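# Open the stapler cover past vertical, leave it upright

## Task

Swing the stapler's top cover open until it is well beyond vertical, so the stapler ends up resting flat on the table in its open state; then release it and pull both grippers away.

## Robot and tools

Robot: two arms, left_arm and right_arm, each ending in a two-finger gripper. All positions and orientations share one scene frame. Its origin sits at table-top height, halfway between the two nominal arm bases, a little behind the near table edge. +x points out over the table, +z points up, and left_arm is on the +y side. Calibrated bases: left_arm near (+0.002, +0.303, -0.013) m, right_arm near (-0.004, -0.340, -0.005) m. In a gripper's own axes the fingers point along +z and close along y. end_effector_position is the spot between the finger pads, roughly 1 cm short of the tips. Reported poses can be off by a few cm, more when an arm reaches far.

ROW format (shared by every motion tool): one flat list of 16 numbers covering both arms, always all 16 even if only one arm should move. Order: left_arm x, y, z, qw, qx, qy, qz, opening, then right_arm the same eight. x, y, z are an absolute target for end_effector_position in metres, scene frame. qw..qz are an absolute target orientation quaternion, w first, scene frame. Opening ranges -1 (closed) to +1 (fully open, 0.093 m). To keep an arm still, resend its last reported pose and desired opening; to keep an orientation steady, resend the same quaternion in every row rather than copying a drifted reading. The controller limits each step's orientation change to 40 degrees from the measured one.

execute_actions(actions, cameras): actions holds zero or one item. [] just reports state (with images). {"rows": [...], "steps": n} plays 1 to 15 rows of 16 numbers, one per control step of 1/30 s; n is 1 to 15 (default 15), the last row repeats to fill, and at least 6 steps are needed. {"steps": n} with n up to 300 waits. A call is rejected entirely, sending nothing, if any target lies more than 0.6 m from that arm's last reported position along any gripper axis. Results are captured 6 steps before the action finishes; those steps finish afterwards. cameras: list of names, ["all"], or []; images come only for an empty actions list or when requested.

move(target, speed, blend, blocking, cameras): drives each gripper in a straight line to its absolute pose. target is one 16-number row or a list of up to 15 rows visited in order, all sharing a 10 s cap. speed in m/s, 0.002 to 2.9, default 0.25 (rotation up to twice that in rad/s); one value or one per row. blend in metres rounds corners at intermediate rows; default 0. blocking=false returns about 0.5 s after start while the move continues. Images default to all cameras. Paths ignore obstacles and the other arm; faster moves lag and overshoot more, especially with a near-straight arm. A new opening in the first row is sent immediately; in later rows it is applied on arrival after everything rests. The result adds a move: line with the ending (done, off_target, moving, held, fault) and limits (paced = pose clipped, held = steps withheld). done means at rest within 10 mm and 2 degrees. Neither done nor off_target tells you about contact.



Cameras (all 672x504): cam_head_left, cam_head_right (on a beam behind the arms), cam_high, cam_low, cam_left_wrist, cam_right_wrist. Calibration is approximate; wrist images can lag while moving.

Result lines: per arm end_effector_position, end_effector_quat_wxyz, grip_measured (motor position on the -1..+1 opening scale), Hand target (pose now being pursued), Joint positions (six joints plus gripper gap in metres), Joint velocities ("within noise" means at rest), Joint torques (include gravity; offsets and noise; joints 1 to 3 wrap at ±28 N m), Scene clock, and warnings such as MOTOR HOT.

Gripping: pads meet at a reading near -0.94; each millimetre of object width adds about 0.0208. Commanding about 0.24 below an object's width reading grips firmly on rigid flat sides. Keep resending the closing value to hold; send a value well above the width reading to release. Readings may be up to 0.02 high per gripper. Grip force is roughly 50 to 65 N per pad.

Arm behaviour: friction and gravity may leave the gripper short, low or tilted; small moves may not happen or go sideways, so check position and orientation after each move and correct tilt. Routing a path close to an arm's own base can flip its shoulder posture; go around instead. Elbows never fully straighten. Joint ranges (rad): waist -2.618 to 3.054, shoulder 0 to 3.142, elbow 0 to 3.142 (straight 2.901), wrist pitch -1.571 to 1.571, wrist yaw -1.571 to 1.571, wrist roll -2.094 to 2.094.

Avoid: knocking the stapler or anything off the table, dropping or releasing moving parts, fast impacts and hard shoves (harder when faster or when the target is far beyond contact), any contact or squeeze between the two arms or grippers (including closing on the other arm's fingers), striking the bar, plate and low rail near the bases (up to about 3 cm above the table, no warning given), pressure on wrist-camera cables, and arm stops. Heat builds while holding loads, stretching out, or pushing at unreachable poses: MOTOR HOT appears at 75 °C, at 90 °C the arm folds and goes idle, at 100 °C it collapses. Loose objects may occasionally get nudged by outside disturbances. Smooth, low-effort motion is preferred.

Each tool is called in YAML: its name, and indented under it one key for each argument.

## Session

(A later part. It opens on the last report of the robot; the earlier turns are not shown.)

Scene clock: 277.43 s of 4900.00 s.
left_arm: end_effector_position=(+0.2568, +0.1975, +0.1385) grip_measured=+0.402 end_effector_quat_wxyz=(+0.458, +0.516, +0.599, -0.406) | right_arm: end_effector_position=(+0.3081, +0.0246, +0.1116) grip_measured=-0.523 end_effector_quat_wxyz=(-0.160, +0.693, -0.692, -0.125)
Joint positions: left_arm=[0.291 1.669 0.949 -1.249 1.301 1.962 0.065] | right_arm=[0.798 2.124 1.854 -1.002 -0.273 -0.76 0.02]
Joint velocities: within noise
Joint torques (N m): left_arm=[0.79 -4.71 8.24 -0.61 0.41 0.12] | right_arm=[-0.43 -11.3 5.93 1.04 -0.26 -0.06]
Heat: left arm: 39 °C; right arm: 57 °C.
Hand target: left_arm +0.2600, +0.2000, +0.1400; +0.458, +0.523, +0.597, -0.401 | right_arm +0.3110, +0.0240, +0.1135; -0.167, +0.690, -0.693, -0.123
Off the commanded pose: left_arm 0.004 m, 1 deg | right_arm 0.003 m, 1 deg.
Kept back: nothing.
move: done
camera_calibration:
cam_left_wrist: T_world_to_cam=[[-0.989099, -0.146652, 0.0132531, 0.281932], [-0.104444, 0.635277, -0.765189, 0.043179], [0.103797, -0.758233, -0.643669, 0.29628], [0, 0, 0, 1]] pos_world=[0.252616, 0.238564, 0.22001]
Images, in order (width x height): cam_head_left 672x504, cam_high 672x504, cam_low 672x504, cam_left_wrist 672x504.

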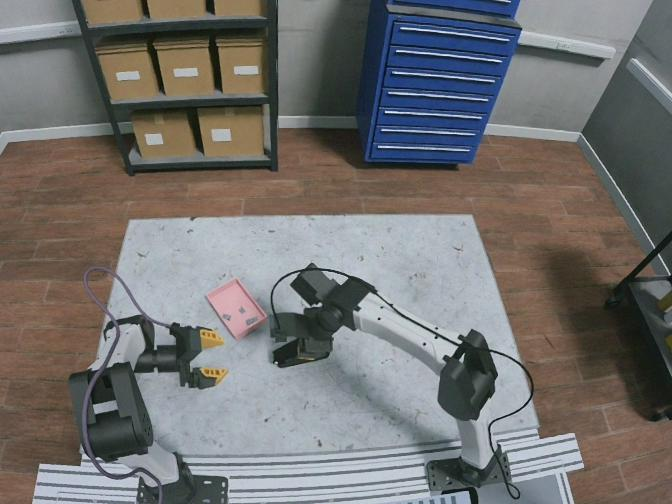

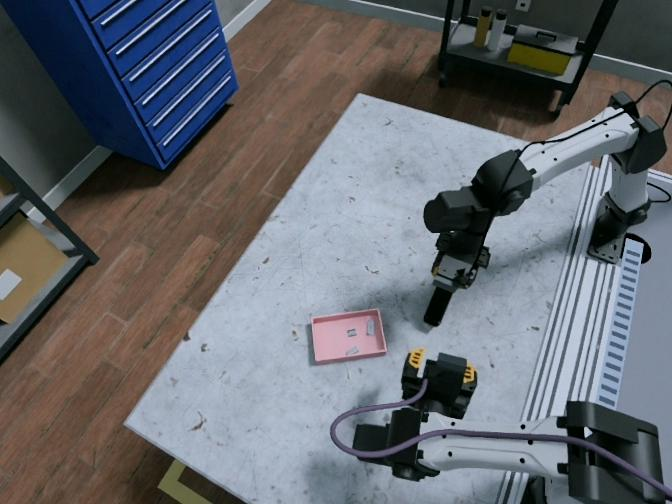

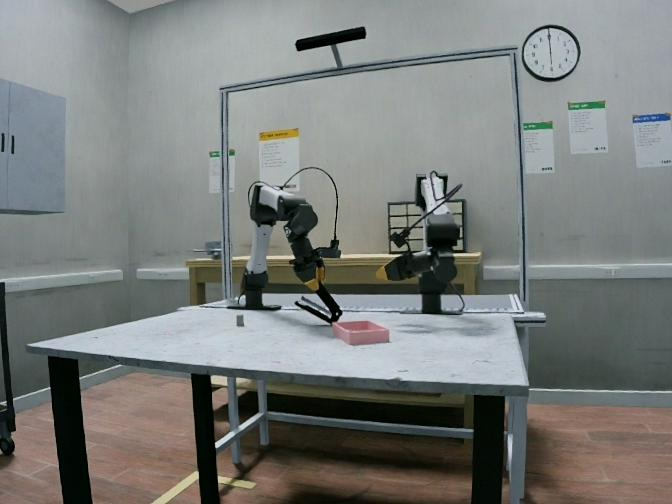

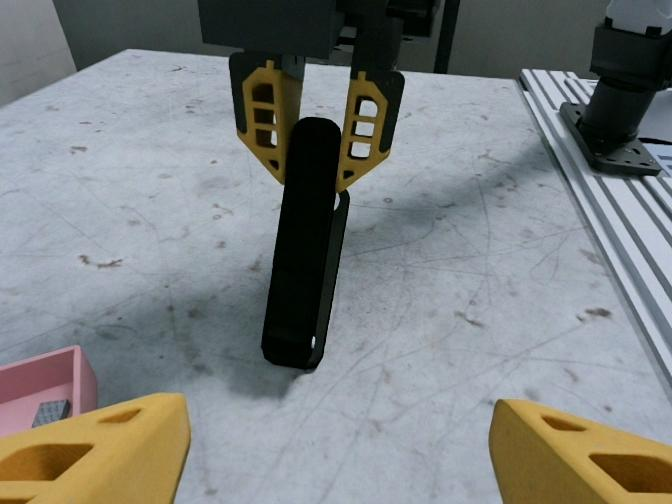

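move:
  target:
    - [0.235,0.16,0.12,0.5582,0.3588,0.6893,-0.2905,-0.95,0.311,0.024,0.1134,0.167,-0.690,0.693,0.123,-0.6]
    - [0.20,0.06,0.10,0.5582,0.3588,0.6893,-0.2905,-0.95,0.311,0.024,0.1134,0.167,-0.690,0.693,0.123,-0.6]
    - [0.19,-0.04,0.08,0.6078,0.2011,0.7506,-0.1629,-0.95,0.311,0.024,0.1134,0.167,-0.690,0.693,0.123,-0.6]
    - [0.23,-0.065,0.066,0.6197,0.1349,0.7653,-0.1092,-0.95,0.311,0.024,0.1134,0.167,-0.690,0.693,0.123,-0.6]
  speed: 0.1
  cameras: ["cam_low","cam_left_wrist","cam_right_wrist"]

zoom_image:
  camera: "cam_low"
  region: [260, 240, 380, 342]

Scene clock: 285.03 s of 4900.00 s.
left_arm: end_effector_position=(+0.2251, -0.0653, +0.0668) grip_measured=-0.945 end_effector_quat_wxyz=(+0.618, +0.144, +0.763, -0.121) | right_arm: end_effector_position=(+0.3081, +0.0246, +0.1116) grip_measured=-0.523 end_effector_quat_wxyz=(-0.160, +0.693, -0.692, -0.125)
Joint positions: left_arm=[-1.292 1.948 0.669 0.919 -0.931 -0.307 0] | right_arm=[0.798 2.124 1.854 -1.002 -0.273 -0.76 0.02]
Joint velocities: within noise
Joint torques (N m): left_arm=[0.95 -6.78 7.79 1.9 -0.68 -0.1] | right_arm=[-0.34 -11.25 6.01 1.03 -0.23 -0.03]
Heat: left arm: 38 °C; right arm: 58 °C.
Hand target: left_arm +0.2299, -0.0648, +0.0661; +0.620, +0.135, +0.765, -0.110 | right_arm +0.3110, +0.0240, +0.1135; -0.167, +0.690, -0.693, -0.123
Off the commanded pose: left_arm 0.005 m, 2 deg | right_arm 0.003 m, 1 deg.
Kept back: nothing.
move: done
camera_calibration:
cam_left_wrist: T_world_to_cam=[[-0.361247, -0.932447, 0.00651153, 0.0207825], [-0.569164, 0.214963, -0.793627, 0.230922], [0.738615, -0.290402, -0.60837, -0.0605404], [0, 0, 0, 1]] pos_world=[0.183656, -0.047842, 0.1463]
cam_right_wrist: T_world_to_cam=[[0.998312, -0.0417719, 0.0403442, -0.308861], [-0.0427642, -0.998796, 0.0240533, 0.0762136], [0.0392908, -0.025738, -0.998896, 0.181168], [0, 0, 0, 1]] pos_world=[0.304481, 0.067883, 0.191596]
Images, in order (width x height): cam_low 672x504, cam_left_wrist 672x504, cam_right_wrist 672x504.

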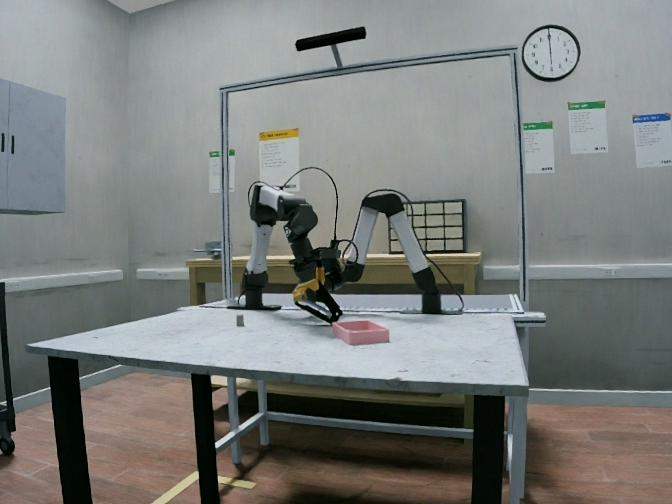

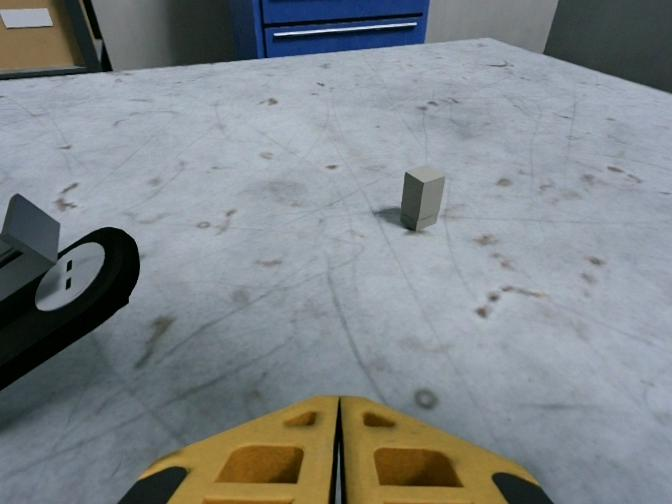

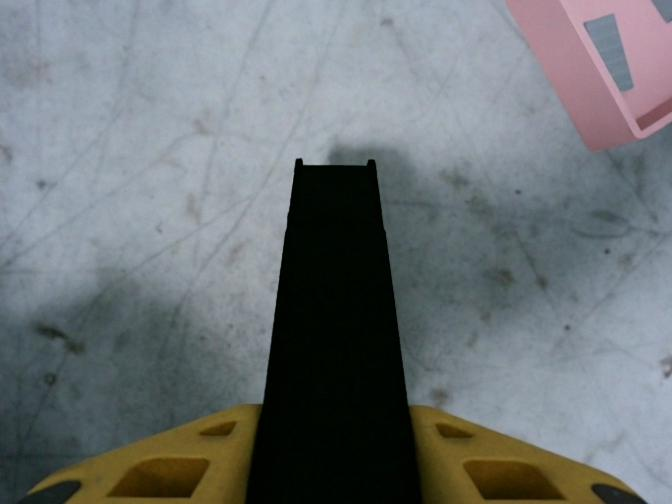

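Scaled by 4.200.

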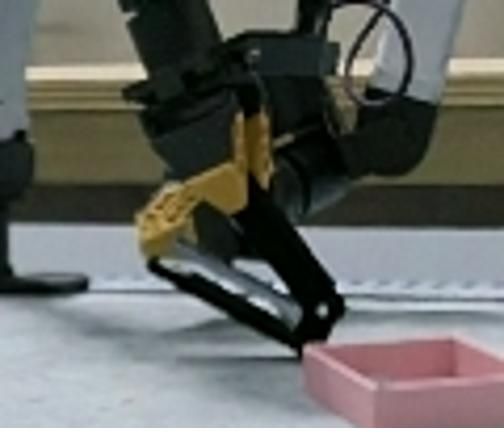

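move:
  target:
    - [0.270,-0.067,0.070,0.6197,0.1349,0.7653,-0.1092,-0.95,0.311,0.024,0.1134,0.167,-0.690,0.693,0.123,-0.6]
    - [0.316,-0.063,0.078,0.6197,0.1349,0.7653,-0.1092,-0.95,0.311,0.024,0.1134,0.167,-0.690,0.693,0.123,-0.6]
  speed: 0.06
  cameras: ["cam_low","cam_left_wrist","cam_right_wrist"]

zoom_image:
  camera: "cam_low"
  region: [260, 240, 380, 342]

Scene clock: 287.47 s of 4900.00 s.
left_arm: end_effector_position=(+0.3040, -0.0568, +0.0659) grip_measured=-0.945 end_effector_quat_wxyz=(+0.610, +0.148, +0.772, -0.100) | right_arm: end_effector_position=(+0.3163, +0.0219, +0.1122) grip_measured=-0.523 end_effector_quat_wxyz=(-0.168, +0.689, -0.696, -0.117)
Joint positions: left_arm=[-1.062 1.996 0.766 0.899 -0.733 -0.206 0] | right_arm=[0.787 2.124 1.854 -0.987 -0.257 -0.76 0.02]
Joint velocities: within noise
Joint torques (N m): left_arm=[2.24 -7.95 9.85 2.42 -0.26 0.06] | right_arm=[0.53 -11.34 6.09 0.95 -0.39 -0.08]
Heat: left arm: 38 °C; right arm: 58 °C.
Hand target: left_arm +0.3154, -0.0622, +0.0784; +0.620, +0.135, +0.765, -0.109 | right_arm +0.3111, +0.0240, +0.1134; -0.167, +0.690, -0.693, -0.123
Off the commanded pose: left_arm 0.018 m, 2 deg | right_arm 0.006 m, 1 deg.
Kept back: nothing.
move: off_target (left_arm)
camera_calibration:
cam_left_wrist: T_world_to_cam=[[-0.341245, -0.939614, -0.0260213, 0.0529403], [-0.587844, 0.234928, -0.774111, 0.278969], [0.733479, -0.248865, -0.632515, -0.111356], [0, 0, 0, 1]] pos_world=[0.263733, -0.043507, 0.146897]
cam_right_wrist: T_world_to_cam=[[0.996514, -0.0567152, 0.0611806, -0.318564], [-0.058204, -0.998044, 0.0228332, 0.0787841], [0.0597659, -0.0263146, -0.997866, 0.174903], [0, 0, 0, 1]] pos_world=[0.311586, 0.0651651, 0.192221]
Images, in order (width x height): cam_low 672x504, cam_left_wrist 672x504, cam_right_wrist 672x504.

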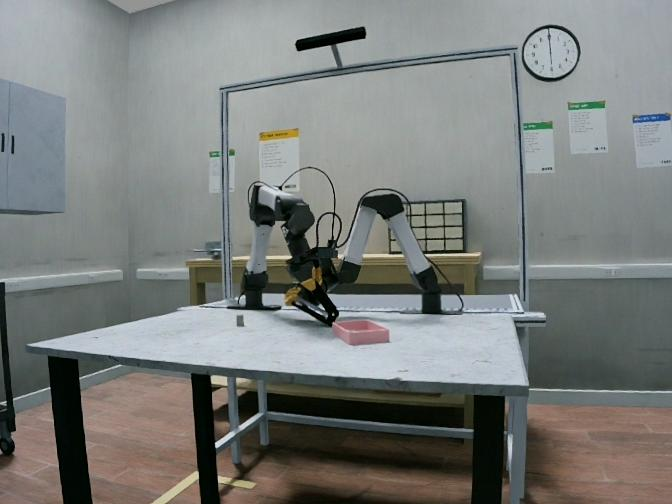

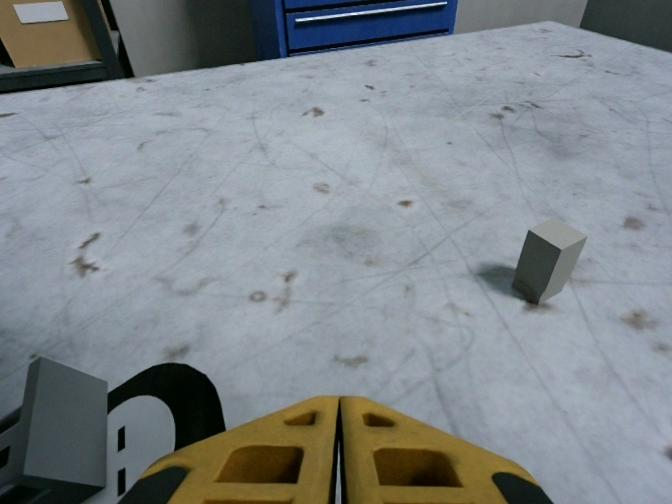

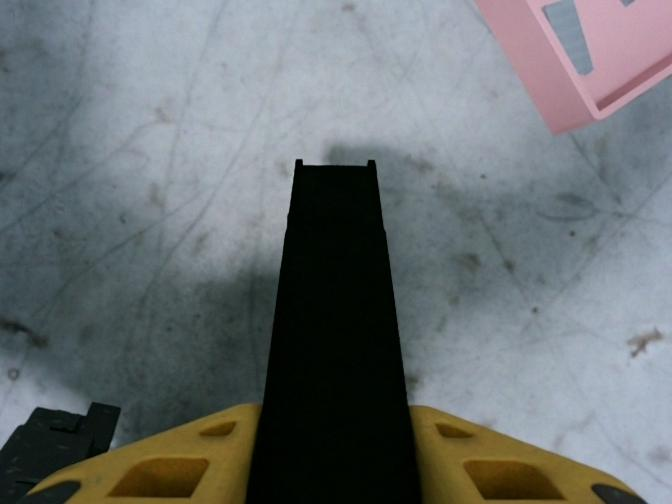

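Scaled by 4.200.

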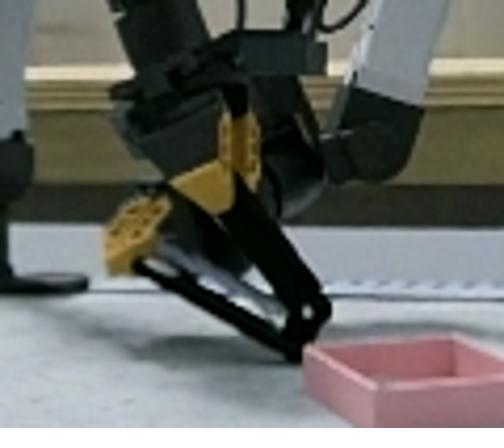

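move:
  target:
    - [0.240,-0.070,0.068,0.6197,0.1349,0.7653,-0.1092,-0.95,0.314,0.022,0.1122,0.168,-0.689,0.696,0.117,-0.6]
    - [0.235,-0.075,0.072,0.6293,0,0.7771,0,-0.95,0.314,0.022,0.1122,0.168,-0.689,0.696,0.117,-0.6]
  speed: 0.08
  cameras: ["cam_low","cam_left_wrist","cam_right_wrist","cam_head_left"]

zoom_image:
  camera: "cam_low"
  region: [260, 240, 380, 342]

Scene clock: 292.23 s of 4900.00 s.
left_arm: end_effector_position=(+0.2355, -0.0720, +0.0703) grip_measured=-0.945 end_effector_quat_wxyz=(+0.626, +0.005, +0.780, -0.004) | right_arm: end_effector_position=(+0.3161, +0.0216, +0.1118) grip_measured=-0.523 end_effector_quat_wxyz=(-0.167, +0.689, -0.696, -0.117)
Joint positions: left_arm=[-1.334 2.057 1.079 0.121 -1.27 -0.84 0] | right_arm=[0.787 2.124 1.852 -0.987 -0.257 -0.76 0.02]
Joint velocities: within noise
Joint torques (N m): left_arm=[-0.18 -8.17 9.13 1.29 -1.01 -0.12] | right_arm=[0.21 -11.18 6.05 0.99 -0.25 -0.04]
Heat: left arm: 39 °C; right arm: 58 °C.
Hand target: left_arm +0.2350, -0.0749, +0.0721; +0.630, +0.001, +0.777, -0.001 | right_arm +0.3140, +0.0220, +0.1123; -0.168, +0.689, -0.696, -0.117
Off the commanded pose: left_arm 0.003 m, 1 deg | right_arm 0.002 m, 0 deg.
Kept back: nothing.
move: done
camera_calibration:
cam_left_wrist: T_world_to_cam=[[-0.00425071, -0.999991, 0.000915744, -0.0703296], [-0.617422, 0.00190415, -0.78663, 0.236694], [0.786621, -0.00390913, -0.617424, -0.0580207], [0, 0, 0, 1]] pos_world=[0.191482, -0.0710064, 0.150432]
cam_right_wrist: T_world_to_cam=[[0.996562, -0.0567693, 0.0603523, -0.318292], [-0.0583156, -0.998005, 0.024175, 0.0784661], [0.0588595, -0.0276114, -0.997884, 0.174775], [0, 0, 0, 1]] pos_world=[0.311487, 0.0650662, 0.191718]
Images, in order (width x height): cam_head_left 672x504, cam_low 672x504, cam_left_wrist 672x504, cam_right_wrist 672x504.

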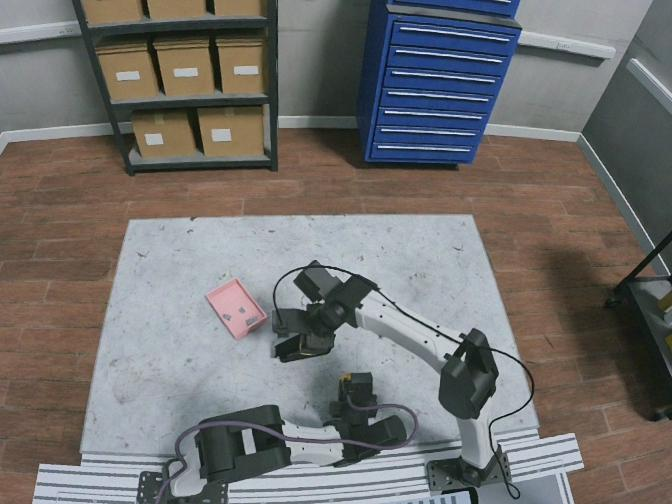

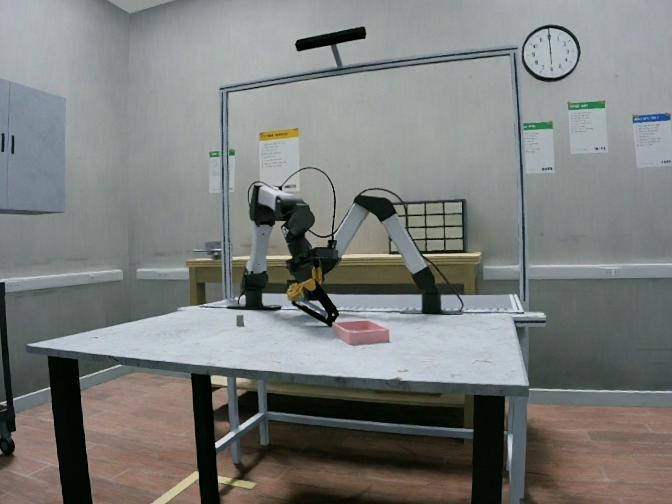

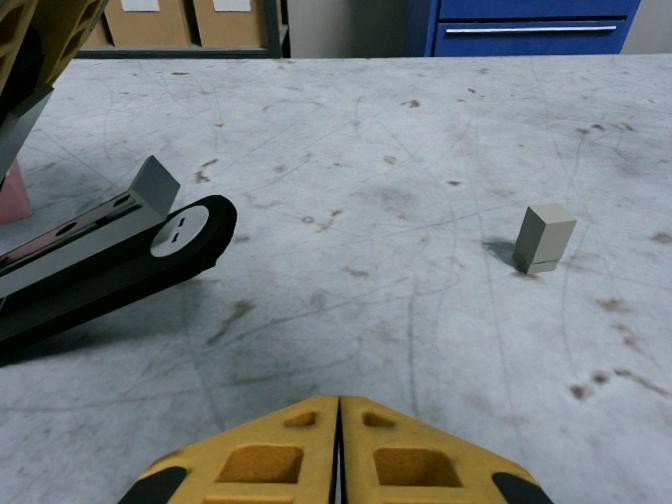

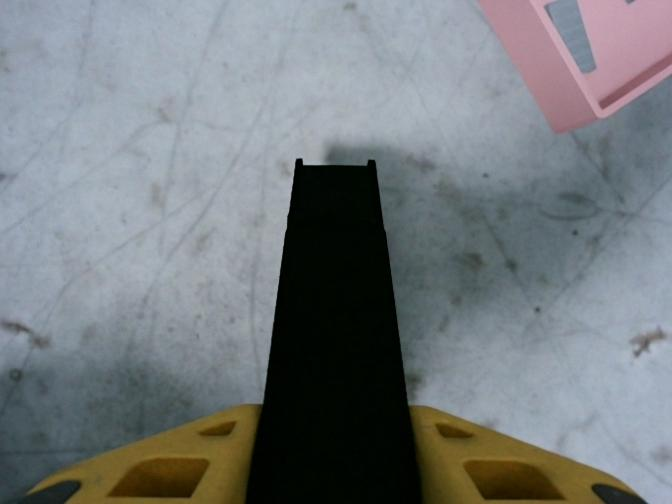

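Scaled by 4.200.

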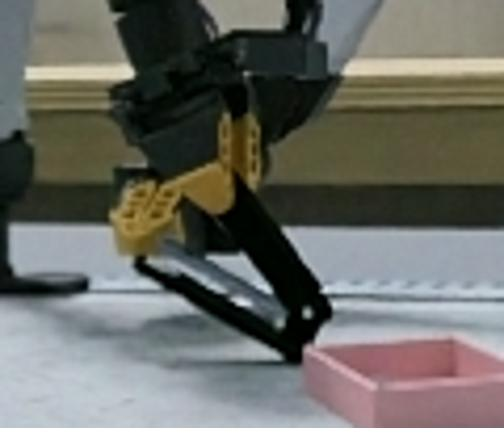

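move:
  target:
    - [0.19,-0.04,0.08,0.6078,0.2011,0.7506,-0.1629,-0.95,0.314,0.022,0.1122,0.168,-0.689,0.696,0.117,-0.6]
    - [0.20,0.06,0.10,0.5582,0.3588,0.6893,-0.2905,-0.9,0.314,0.022,0.1122,0.168,-0.689,0.696,0.117,-0.6]
    - [0.235,0.16,0.15,0.5582,0.3588,0.6893,-0.2905,-0.5,0.314,0.022,0.1122,0.168,-0.689,0.696,0.117,-0.6]
    - [0.25,0.20,0.20,0.4577,0.5231,0.5965,-0.4014,0.3,0.314,0.022,0.1122,0.168,-0.689,0.696,0.117,-0.6]
  speed: 0.12
  cameras: []

move:
  target:
    - [0.25,0.20,0.20,0.4577,0.5231,0.5965,-0.4014,0.3,0.314,0.006,0.095,0.2100,-0.6713,0.678,0.16,-0.6]
  speed: 0.03
  cameras: ["cam_low","cam_left_wrist","cam_right_wrist","cam_head_left"]

zoom_image:
  camera: "cam_low"
  region: [260, 240, 380, 342]

Scene clock: 305.77 s of 4900.00 s.
left_arm: end_effector_position=(+0.2476, +0.1979, +0.1976) grip_measured=-0.502 end_effector_quat_wxyz=(+0.458, +0.515, +0.600, -0.406) | right_arm: end_effector_position=(+0.3161, +0.0216, +0.1118) grip_measured=-0.523 end_effector_quat_wxyz=(-0.167, +0.689, -0.696, -0.117)
Joint positions: left_arm=[0.304 1.565 1.086 -1.526 1.297 1.997 0.021] | right_arm=[0.787 2.124 1.852 -0.987 -0.257 -0.76 0.02]
Joint velocities: within noise
Joint torques (N m): left_arm=[0.65 -4.25 8.87 -0.67 0.41 0.12] | right_arm=[0.27 -11.15 6.05 0.95 -0.27 -0.04]
Heat: left arm: 39 °C; right arm: 59 °C.
Hand target: left_arm +0.2500, +0.1999, +0.2000; +0.458, +0.523, +0.597, -0.401 | right_arm +0.3140, +0.0220, +0.1123; -0.168, +0.689, -0.696, -0.117
Off the commanded pose: left_arm 0.004 m, 1 deg | right_arm 0.002 m, 0 deg.
Kept back: nothing.
move: done (path cut at 10 s); path passed 3 of 4 targets; target 4's new opening was not sent
No camera images: "cameras" was empty.

Scene clock: 308.17 s of 4900.00 s.
left_arm: end_effector_position=(+0.2464, +0.1977, +0.1980) grip_measured=+0.298 end_effector_quat_wxyz=(+0.458, +0.516, +0.598, -0.407) | right_arm: end_effector_position=(+0.3173, +0.0146, +0.0985) grip_measured=-0.523 end_effector_quat_wxyz=(-0.221, +0.675, -0.683, -0.171)
Joint positions: left_arm=[0.304 1.565 1.086 -1.538 1.296 2.011 0.059] | right_arm=[0.732 2.027 1.593 -0.723 -0.386 -0.77 0.02]
Joint velocities: within noise
Joint torques (N m): left_arm=[0.68 -4.07 8.92 -0.71 0.41 0.13] | right_arm=[-0.42 -11.21 4.86 0.95 -0.13 -0.09]
Heat: left arm: 39 °C; right arm: 59 °C.
Hand target: left_arm +0.2499, +0.1999, +0.2000; +0.458, +0.523, +0.597, -0.401 | right_arm +0.3141, +0.0061, +0.0949; -0.212, +0.678, -0.685, -0.162
Off the commanded pose: left_arm 0.005 m, 1 deg | right_arm 0.010 m, 2 deg.
Kept back: nothing.
move: done
camera_calibration:
cam_left_wrist: T_world_to_cam=[[-0.98935, -0.1449, 0.0137925, 0.270481], [-0.103636, 0.634721, -0.765761, 0.0876], [0.102204, -0.759035, -0.642978, 0.336181], [0, 0, 0, 1]] pos_world=[0.24232, 0.238764, 0.279507]
cam_right_wrist: T_world_to_cam=[[0.996789, -0.0604438, 0.0525169, -0.318336], [-0.0530093, -0.989704, -0.132954, 0.0855025], [0.0600124, 0.129743, -0.98973, 0.157789], [0, 0, 0, 1]] pos_world=[0.312377, 0.0449086, 0.184255]
Images, in order (width x height): cam_head_left 672x504, cam_low 672x504, cam_left_wrist 672x504, cam_right_wrist 672x504.

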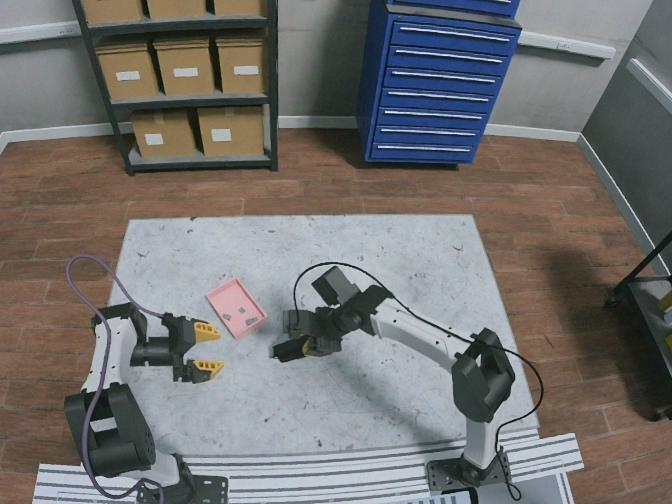

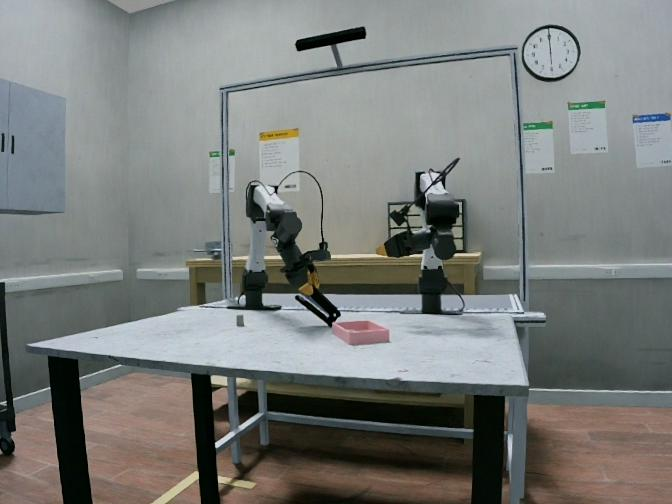

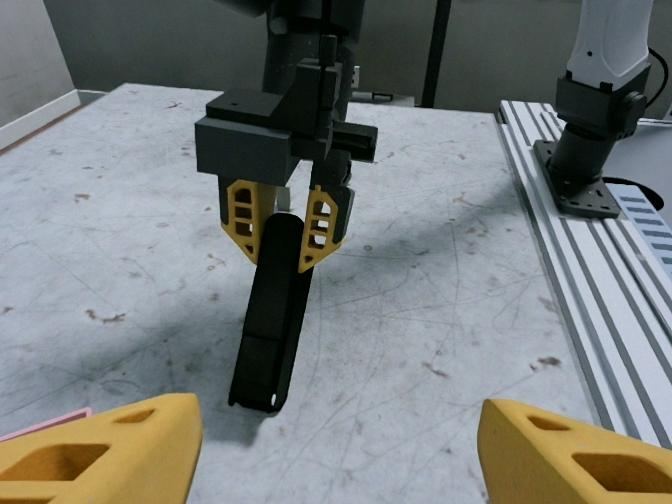

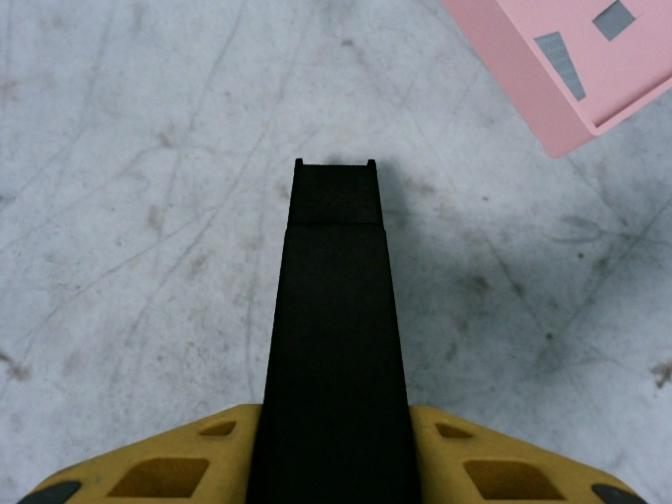

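Scaled by 4.200.

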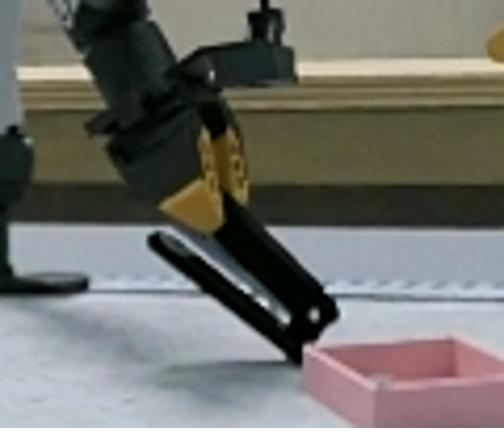

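move:
  target:
    - [0.25,0.20,0.20,0.4577,0.5231,0.5965,-0.4014,0.3,0.315,-0.004,0.072,0.2959,-0.6422,0.6422,0.2959,-0.56]
    - [0.25,0.20,0.20,0.4577,0.5231,0.5965,-0.4014,0.3,0.315,-0.010,0.049,0.3799,-0.5964,0.5964,0.3799,-0.56]
  speed: 0.04
  cameras: ["cam_low","cam_left_wrist","cam_right_wrist"]

zoom_image:
  camera: "cam_low"
  region: [260, 240, 380, 342]

Scene clock: 317.07 s of 4900.00 s.
left_arm: end_effector_position=(+0.2462, +0.1976, +0.1980) grip_measured=+0.298 end_effector_quat_wxyz=(+0.458, +0.516, +0.598, -0.407) | right_arm: end_effector_position=(+0.3184, -0.0114, +0.0549) grip_measured=-0.523 end_effector_quat_wxyz=(-0.384, +0.599, -0.599, -0.366)
Joint positions: left_arm=[0.304 1.565 1.086 -1.539 1.296 2.011 0.059] | right_arm=[0.537 2.024 1.01 0.227 -0.898 -0.654 0.02]
Joint velocities: within noise
Joint torques (N m): left_arm=[0.7 -4.04 8.9 -0.69 0.41 0.12] | right_arm=[-0.14 -7.32 5.19 1.69 -0.64 -0.01]
Heat: left arm: 40 °C; right arm: 58 °C.
Hand target: left_arm +0.2499, +0.1999, +0.2000; +0.458, +0.523, +0.597, -0.401 | right_arm +0.3149, -0.0102, +0.0490; -0.379, +0.597, -0.597, -0.380
Off the commanded pose: left_arm 0.005 m, 1 deg | right_arm 0.007 m, 2 deg.
Kept back: nothing.
move: done
camera_calibration:
cam_left_wrist: T_world_to_cam=[[-0.989392, -0.144537, 0.0145897, 0.270084], [-0.104032, 0.634844, -0.765605, 0.0876128], [0.101396, -0.759001, -0.643146, 0.336426], [0, 0, 0, 1]] pos_world=[0.242222, 0.238764, 0.279507]
cam_right_wrist: T_world_to_cam=[[0.999424, -0.0335621, -0.00497522, -0.316121], [-0.0291003, -0.772529, -0.634312, 0.0764946], [0.0174453, 0.634091, -0.773061, 0.125287], [0, 0, 0, 1]] pos_world=[0.31598, -0.0309586, 0.143803]
Images, in order (width x height): cam_low 672x504, cam_left_wrist 672x504, cam_right_wrist 672x504.

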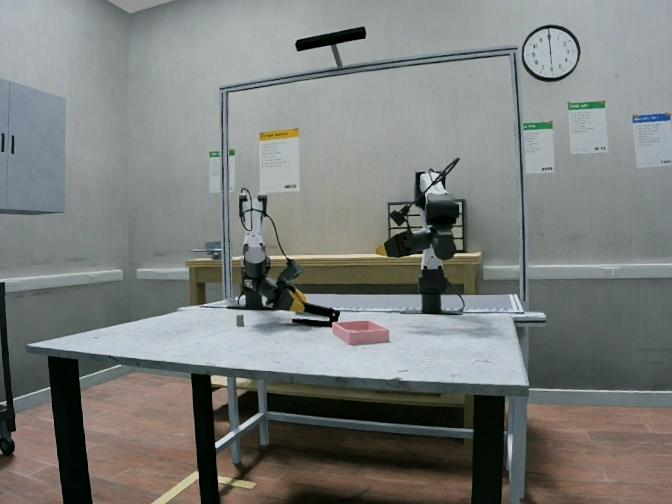

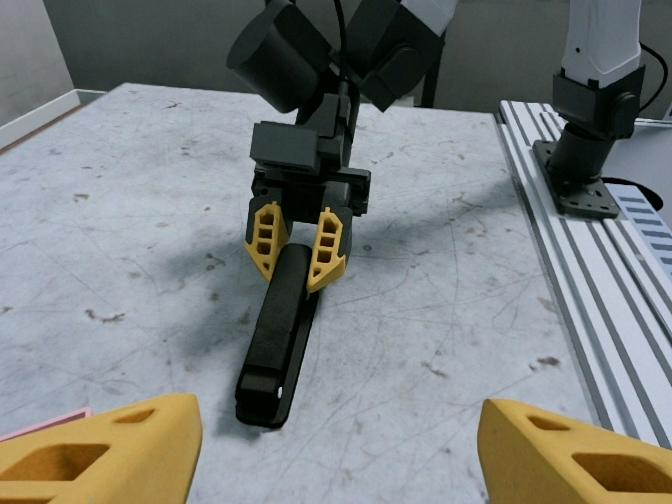

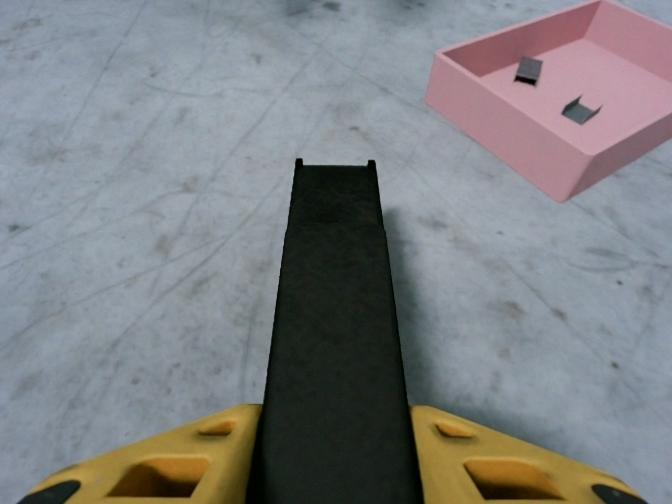

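Scaled by 4.200.

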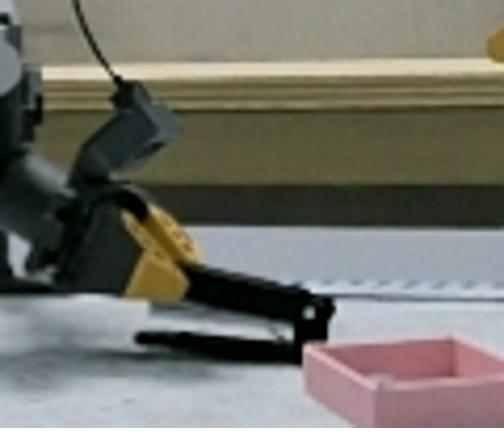

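move:
  target:
    - [0.25,0.20,0.20,0.4577,0.5231,0.5965,-0.4014,0.3,0.305,-0.035,0.054,0.3799,-0.5964,0.5964,0.3799,-0.6]
    - [0.25,0.20,0.20,0.4577,0.5231,0.5965,-0.4014,0.3,0.298,-0.062,0.052,0.3799,-0.5964,0.5964,0.3799,-0.6]
    - [0.25,0.20,0.20,0.4577,0.5231,0.5965,-0.4014,0.3,0.298,-0.062,0.042,0.3949,-0.5943,0.5639,0.4161,-0.6]
  speed: 0.05
  cameras: ["cam_low","cam_left_wrist","cam_right_wrist"]

zoom_image:
  camera: "cam_low"
  region: [240, 240, 360, 342]

Scene clock: 320.40 s of 4900.00 s.
left_arm: end_effector_position=(+0.2462, +0.1976, +0.1981) grip_measured=+0.298 end_effector_quat_wxyz=(+0.458, +0.516, +0.598, -0.407) | right_arm: end_effector_position=(+0.2985, -0.0610, +0.0480) grip_measured=-0.523 end_effector_quat_wxyz=(-0.394, +0.594, -0.568, -0.411)
Joint positions: left_arm=[0.304 1.565 1.086 -1.54 1.296 2.011 0.059] | right_arm=[0.406 1.995 0.869 0.245 -1.094 -0.789 0.02]
Joint velocities: within noise
Joint torques (N m): left_arm=[0.69 -4.07 8.9 -0.7 0.41 0.11] | right_arm=[-0.5 -6.28 4.82 1.44 -0.62 -0.21]
Heat: left arm: 41 °C; right arm: 58 °C.
Hand target: left_arm +0.2499, +0.1999, +0.2000; +0.458, +0.523, +0.597, -0.401 | right_arm +0.2979, -0.0621, +0.0421; -0.395, +0.594, -0.564, -0.416
Off the commanded pose: left_arm 0.005 m, 1 deg | right_arm 0.006 m, 1 deg.
Kept back: nothing.
move: done
camera_calibration:
cam_left_wrist: T_world_to_cam=[[-0.989382, -0.144568, 0.0149656, 0.269984], [-0.104325, 0.634707, -0.765678, 0.0877366], [0.101194, -0.759109, -0.64305, 0.336473], [0, 0, 0, 1]] pos_world=[0.242222, 0.238764, 0.279507]
cam_right_wrist: T_world_to_cam=[[0.999285, 0.0259592, -0.0274886, -0.293259], [-0.000875082, -0.710967, -0.703224, 0.0318394], [-0.0377986, 0.702746, -0.710436, 0.169478], [0, 0, 0, 1]] pos_world=[0.299483, -0.0888504, 0.134732]
Images, in order (width x height): cam_low 672x504, cam_left_wrist 672x504, cam_right_wrist 672x504.

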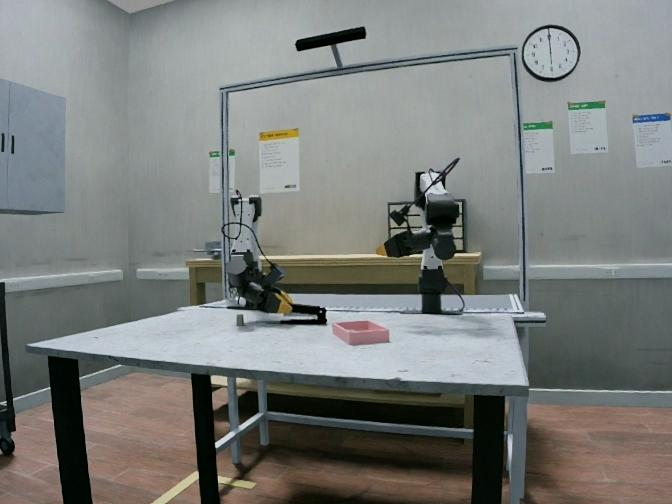

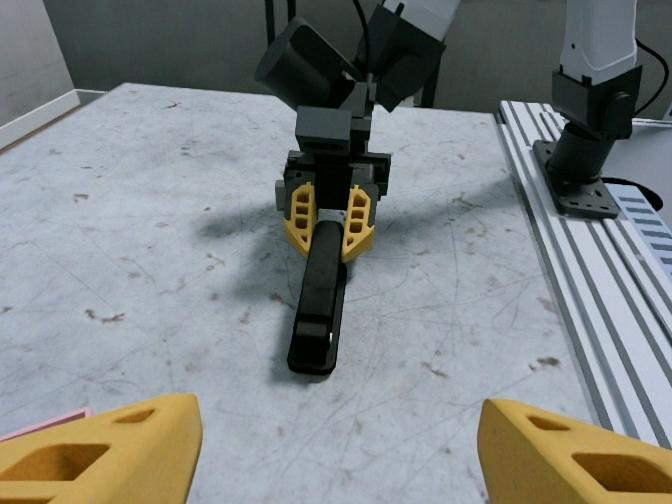

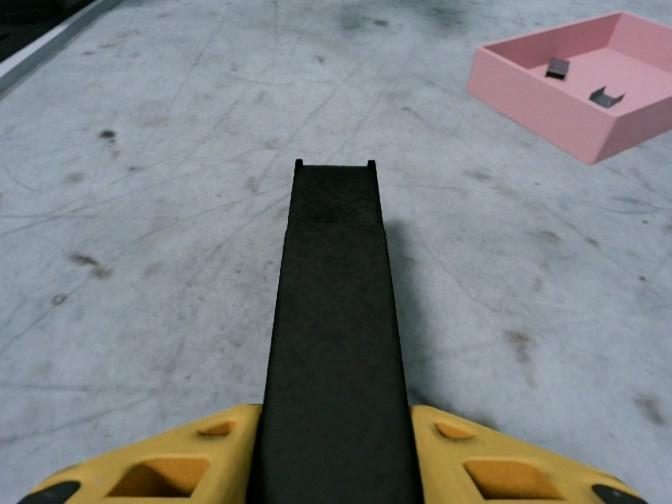

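Scaled by 4.200.

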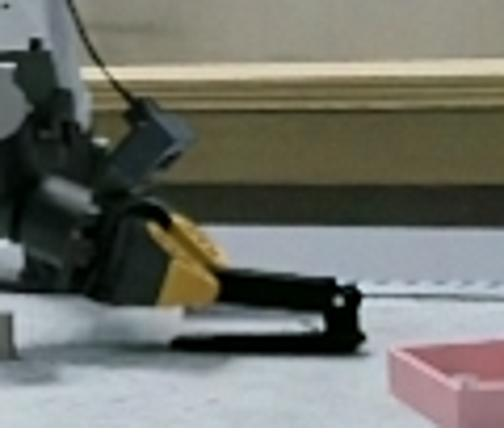

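move:
  target:
    - [0.278,0.10,0.16,0.4737,0.5031,0.5172,-0.5042,0.5,0.298,-0.062,0.044,0.3949,-0.5943,0.5639,0.4161,-0.6]
    - [0.281,0.065,0.10,0.4737,0.5031,0.5172,-0.5042,0.5,0.298,-0.062,0.044,0.3949,-0.5943,0.5639,0.4161,-0.6]
  speed: 0.1
  cameras: ["cam_low","cam_left_wrist","cam_right_wrist","cam_high"]

zoom_image:
  camera: "cam_low"
  region: [240, 240, 360, 342]

Scene clock: 324.10 s of 4900.00 s.
left_arm: end_effector_position=(+0.2804, +0.0663, +0.0967) grip_measured=+0.498 end_effector_quat_wxyz=(+0.406, +0.546, +0.483, -0.551) | right_arm: end_effector_position=(+0.2984, -0.0609, +0.0481) grip_measured=-0.523 end_effector_quat_wxyz=(-0.395, +0.594, -0.568, -0.411)
Joint positions: left_arm=[-0.172 1.954 0.987 -0.397 1.514 1.268 0.069] | right_arm=[0.406 1.996 0.869 0.246 -1.095 -0.79 0.02]
Joint velocities: left_arm=[-0.007 -0.081 -0.095 0.286 0.081 -0.256 -0.001] | right_arm=[within noise]
Joint torques (N m): left_arm=[0.03 -9.91 4.66 0.92 0.43 -0.01] | right_arm=[-0.53 -6.91 5.01 1.41 -0.65 -0.18]
Heat: left arm: 40 °C; right arm: 57 °C.
Hand target: left_arm +0.2812, +0.0655, +0.1002; +0.414, +0.558, +0.478, -0.537 | right_arm +0.2980, -0.0621, +0.0441; -0.395, +0.594, -0.564, -0.416
Off the commanded pose: left_arm 0.004 m, 11 deg | right_arm 0.004 m, 1 deg.
Kept back: nothing.
move: off_target (left_arm)
camera_calibration:
cam_left_wrist: T_world_to_cam=[[-0.976457, 0.195265, 0.0916638, 0.252739], [0.0173155, 0.494522, -0.868993, 0.0821863], [-0.215014, -0.846947, -0.486261, 0.247462], [0, 0, 0, 1]] pos_world=[0.298574, 0.119593, 0.168583]
cam_right_wrist: T_world_to_cam=[[0.999262, 0.0268347, -0.027475, -0.293076], [-0.000272902, -0.710415, -0.703783, 0.0317835], [-0.0384044, 0.703272, -0.709883, 0.169628], [0, 0, 0, 1]] pos_world=[0.299383, -0.0888508, 0.134733]
Images, in order (width x height): cam_high 672x504, cam_low 672x504, cam_left_wrist 672x504, cam_right_wrist 672x504.

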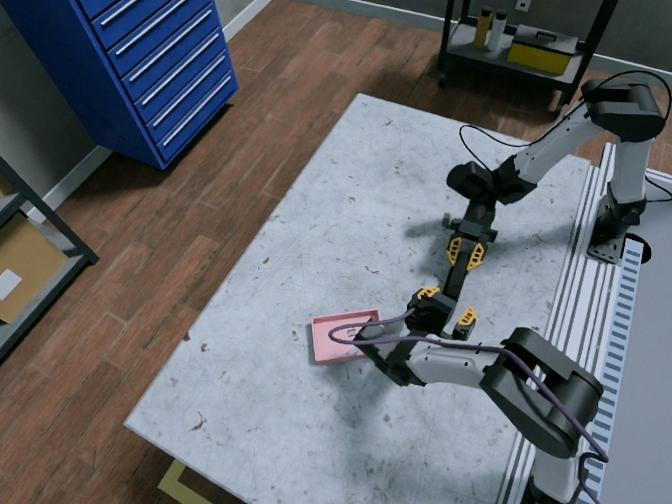

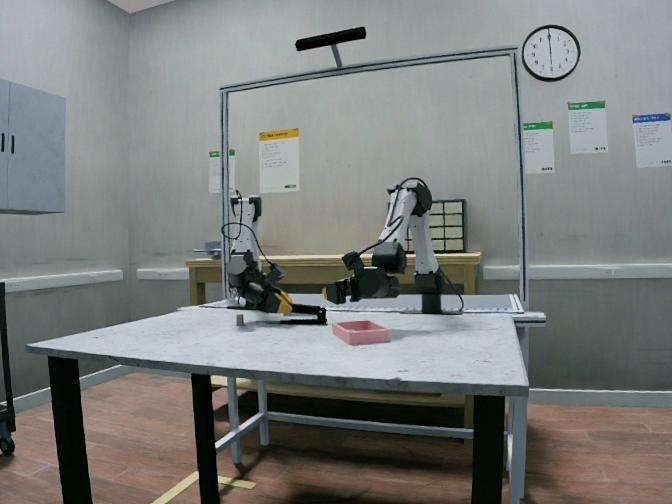

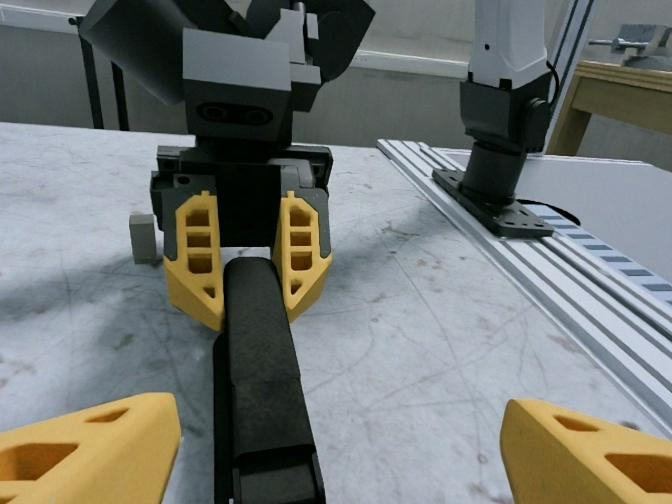

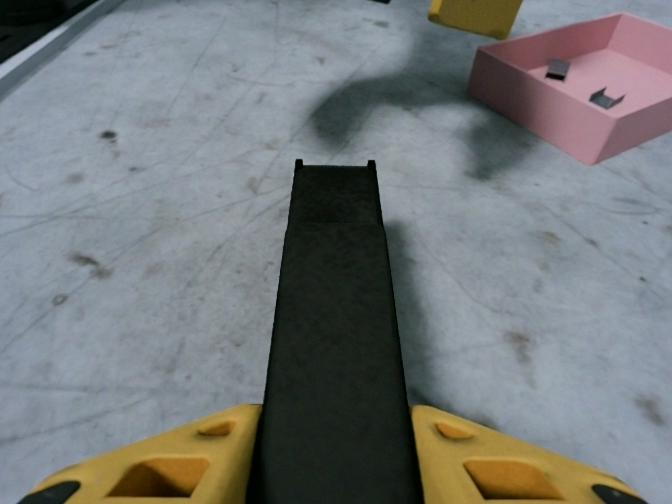

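Scaled by 4.200.

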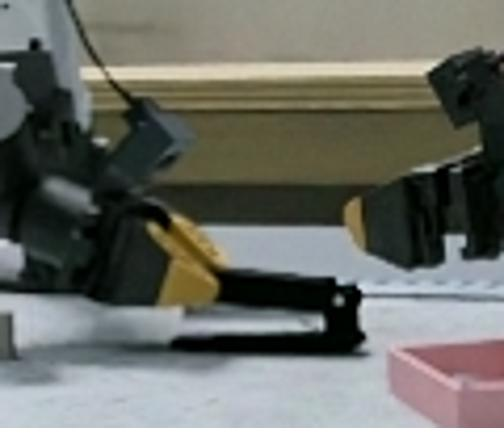

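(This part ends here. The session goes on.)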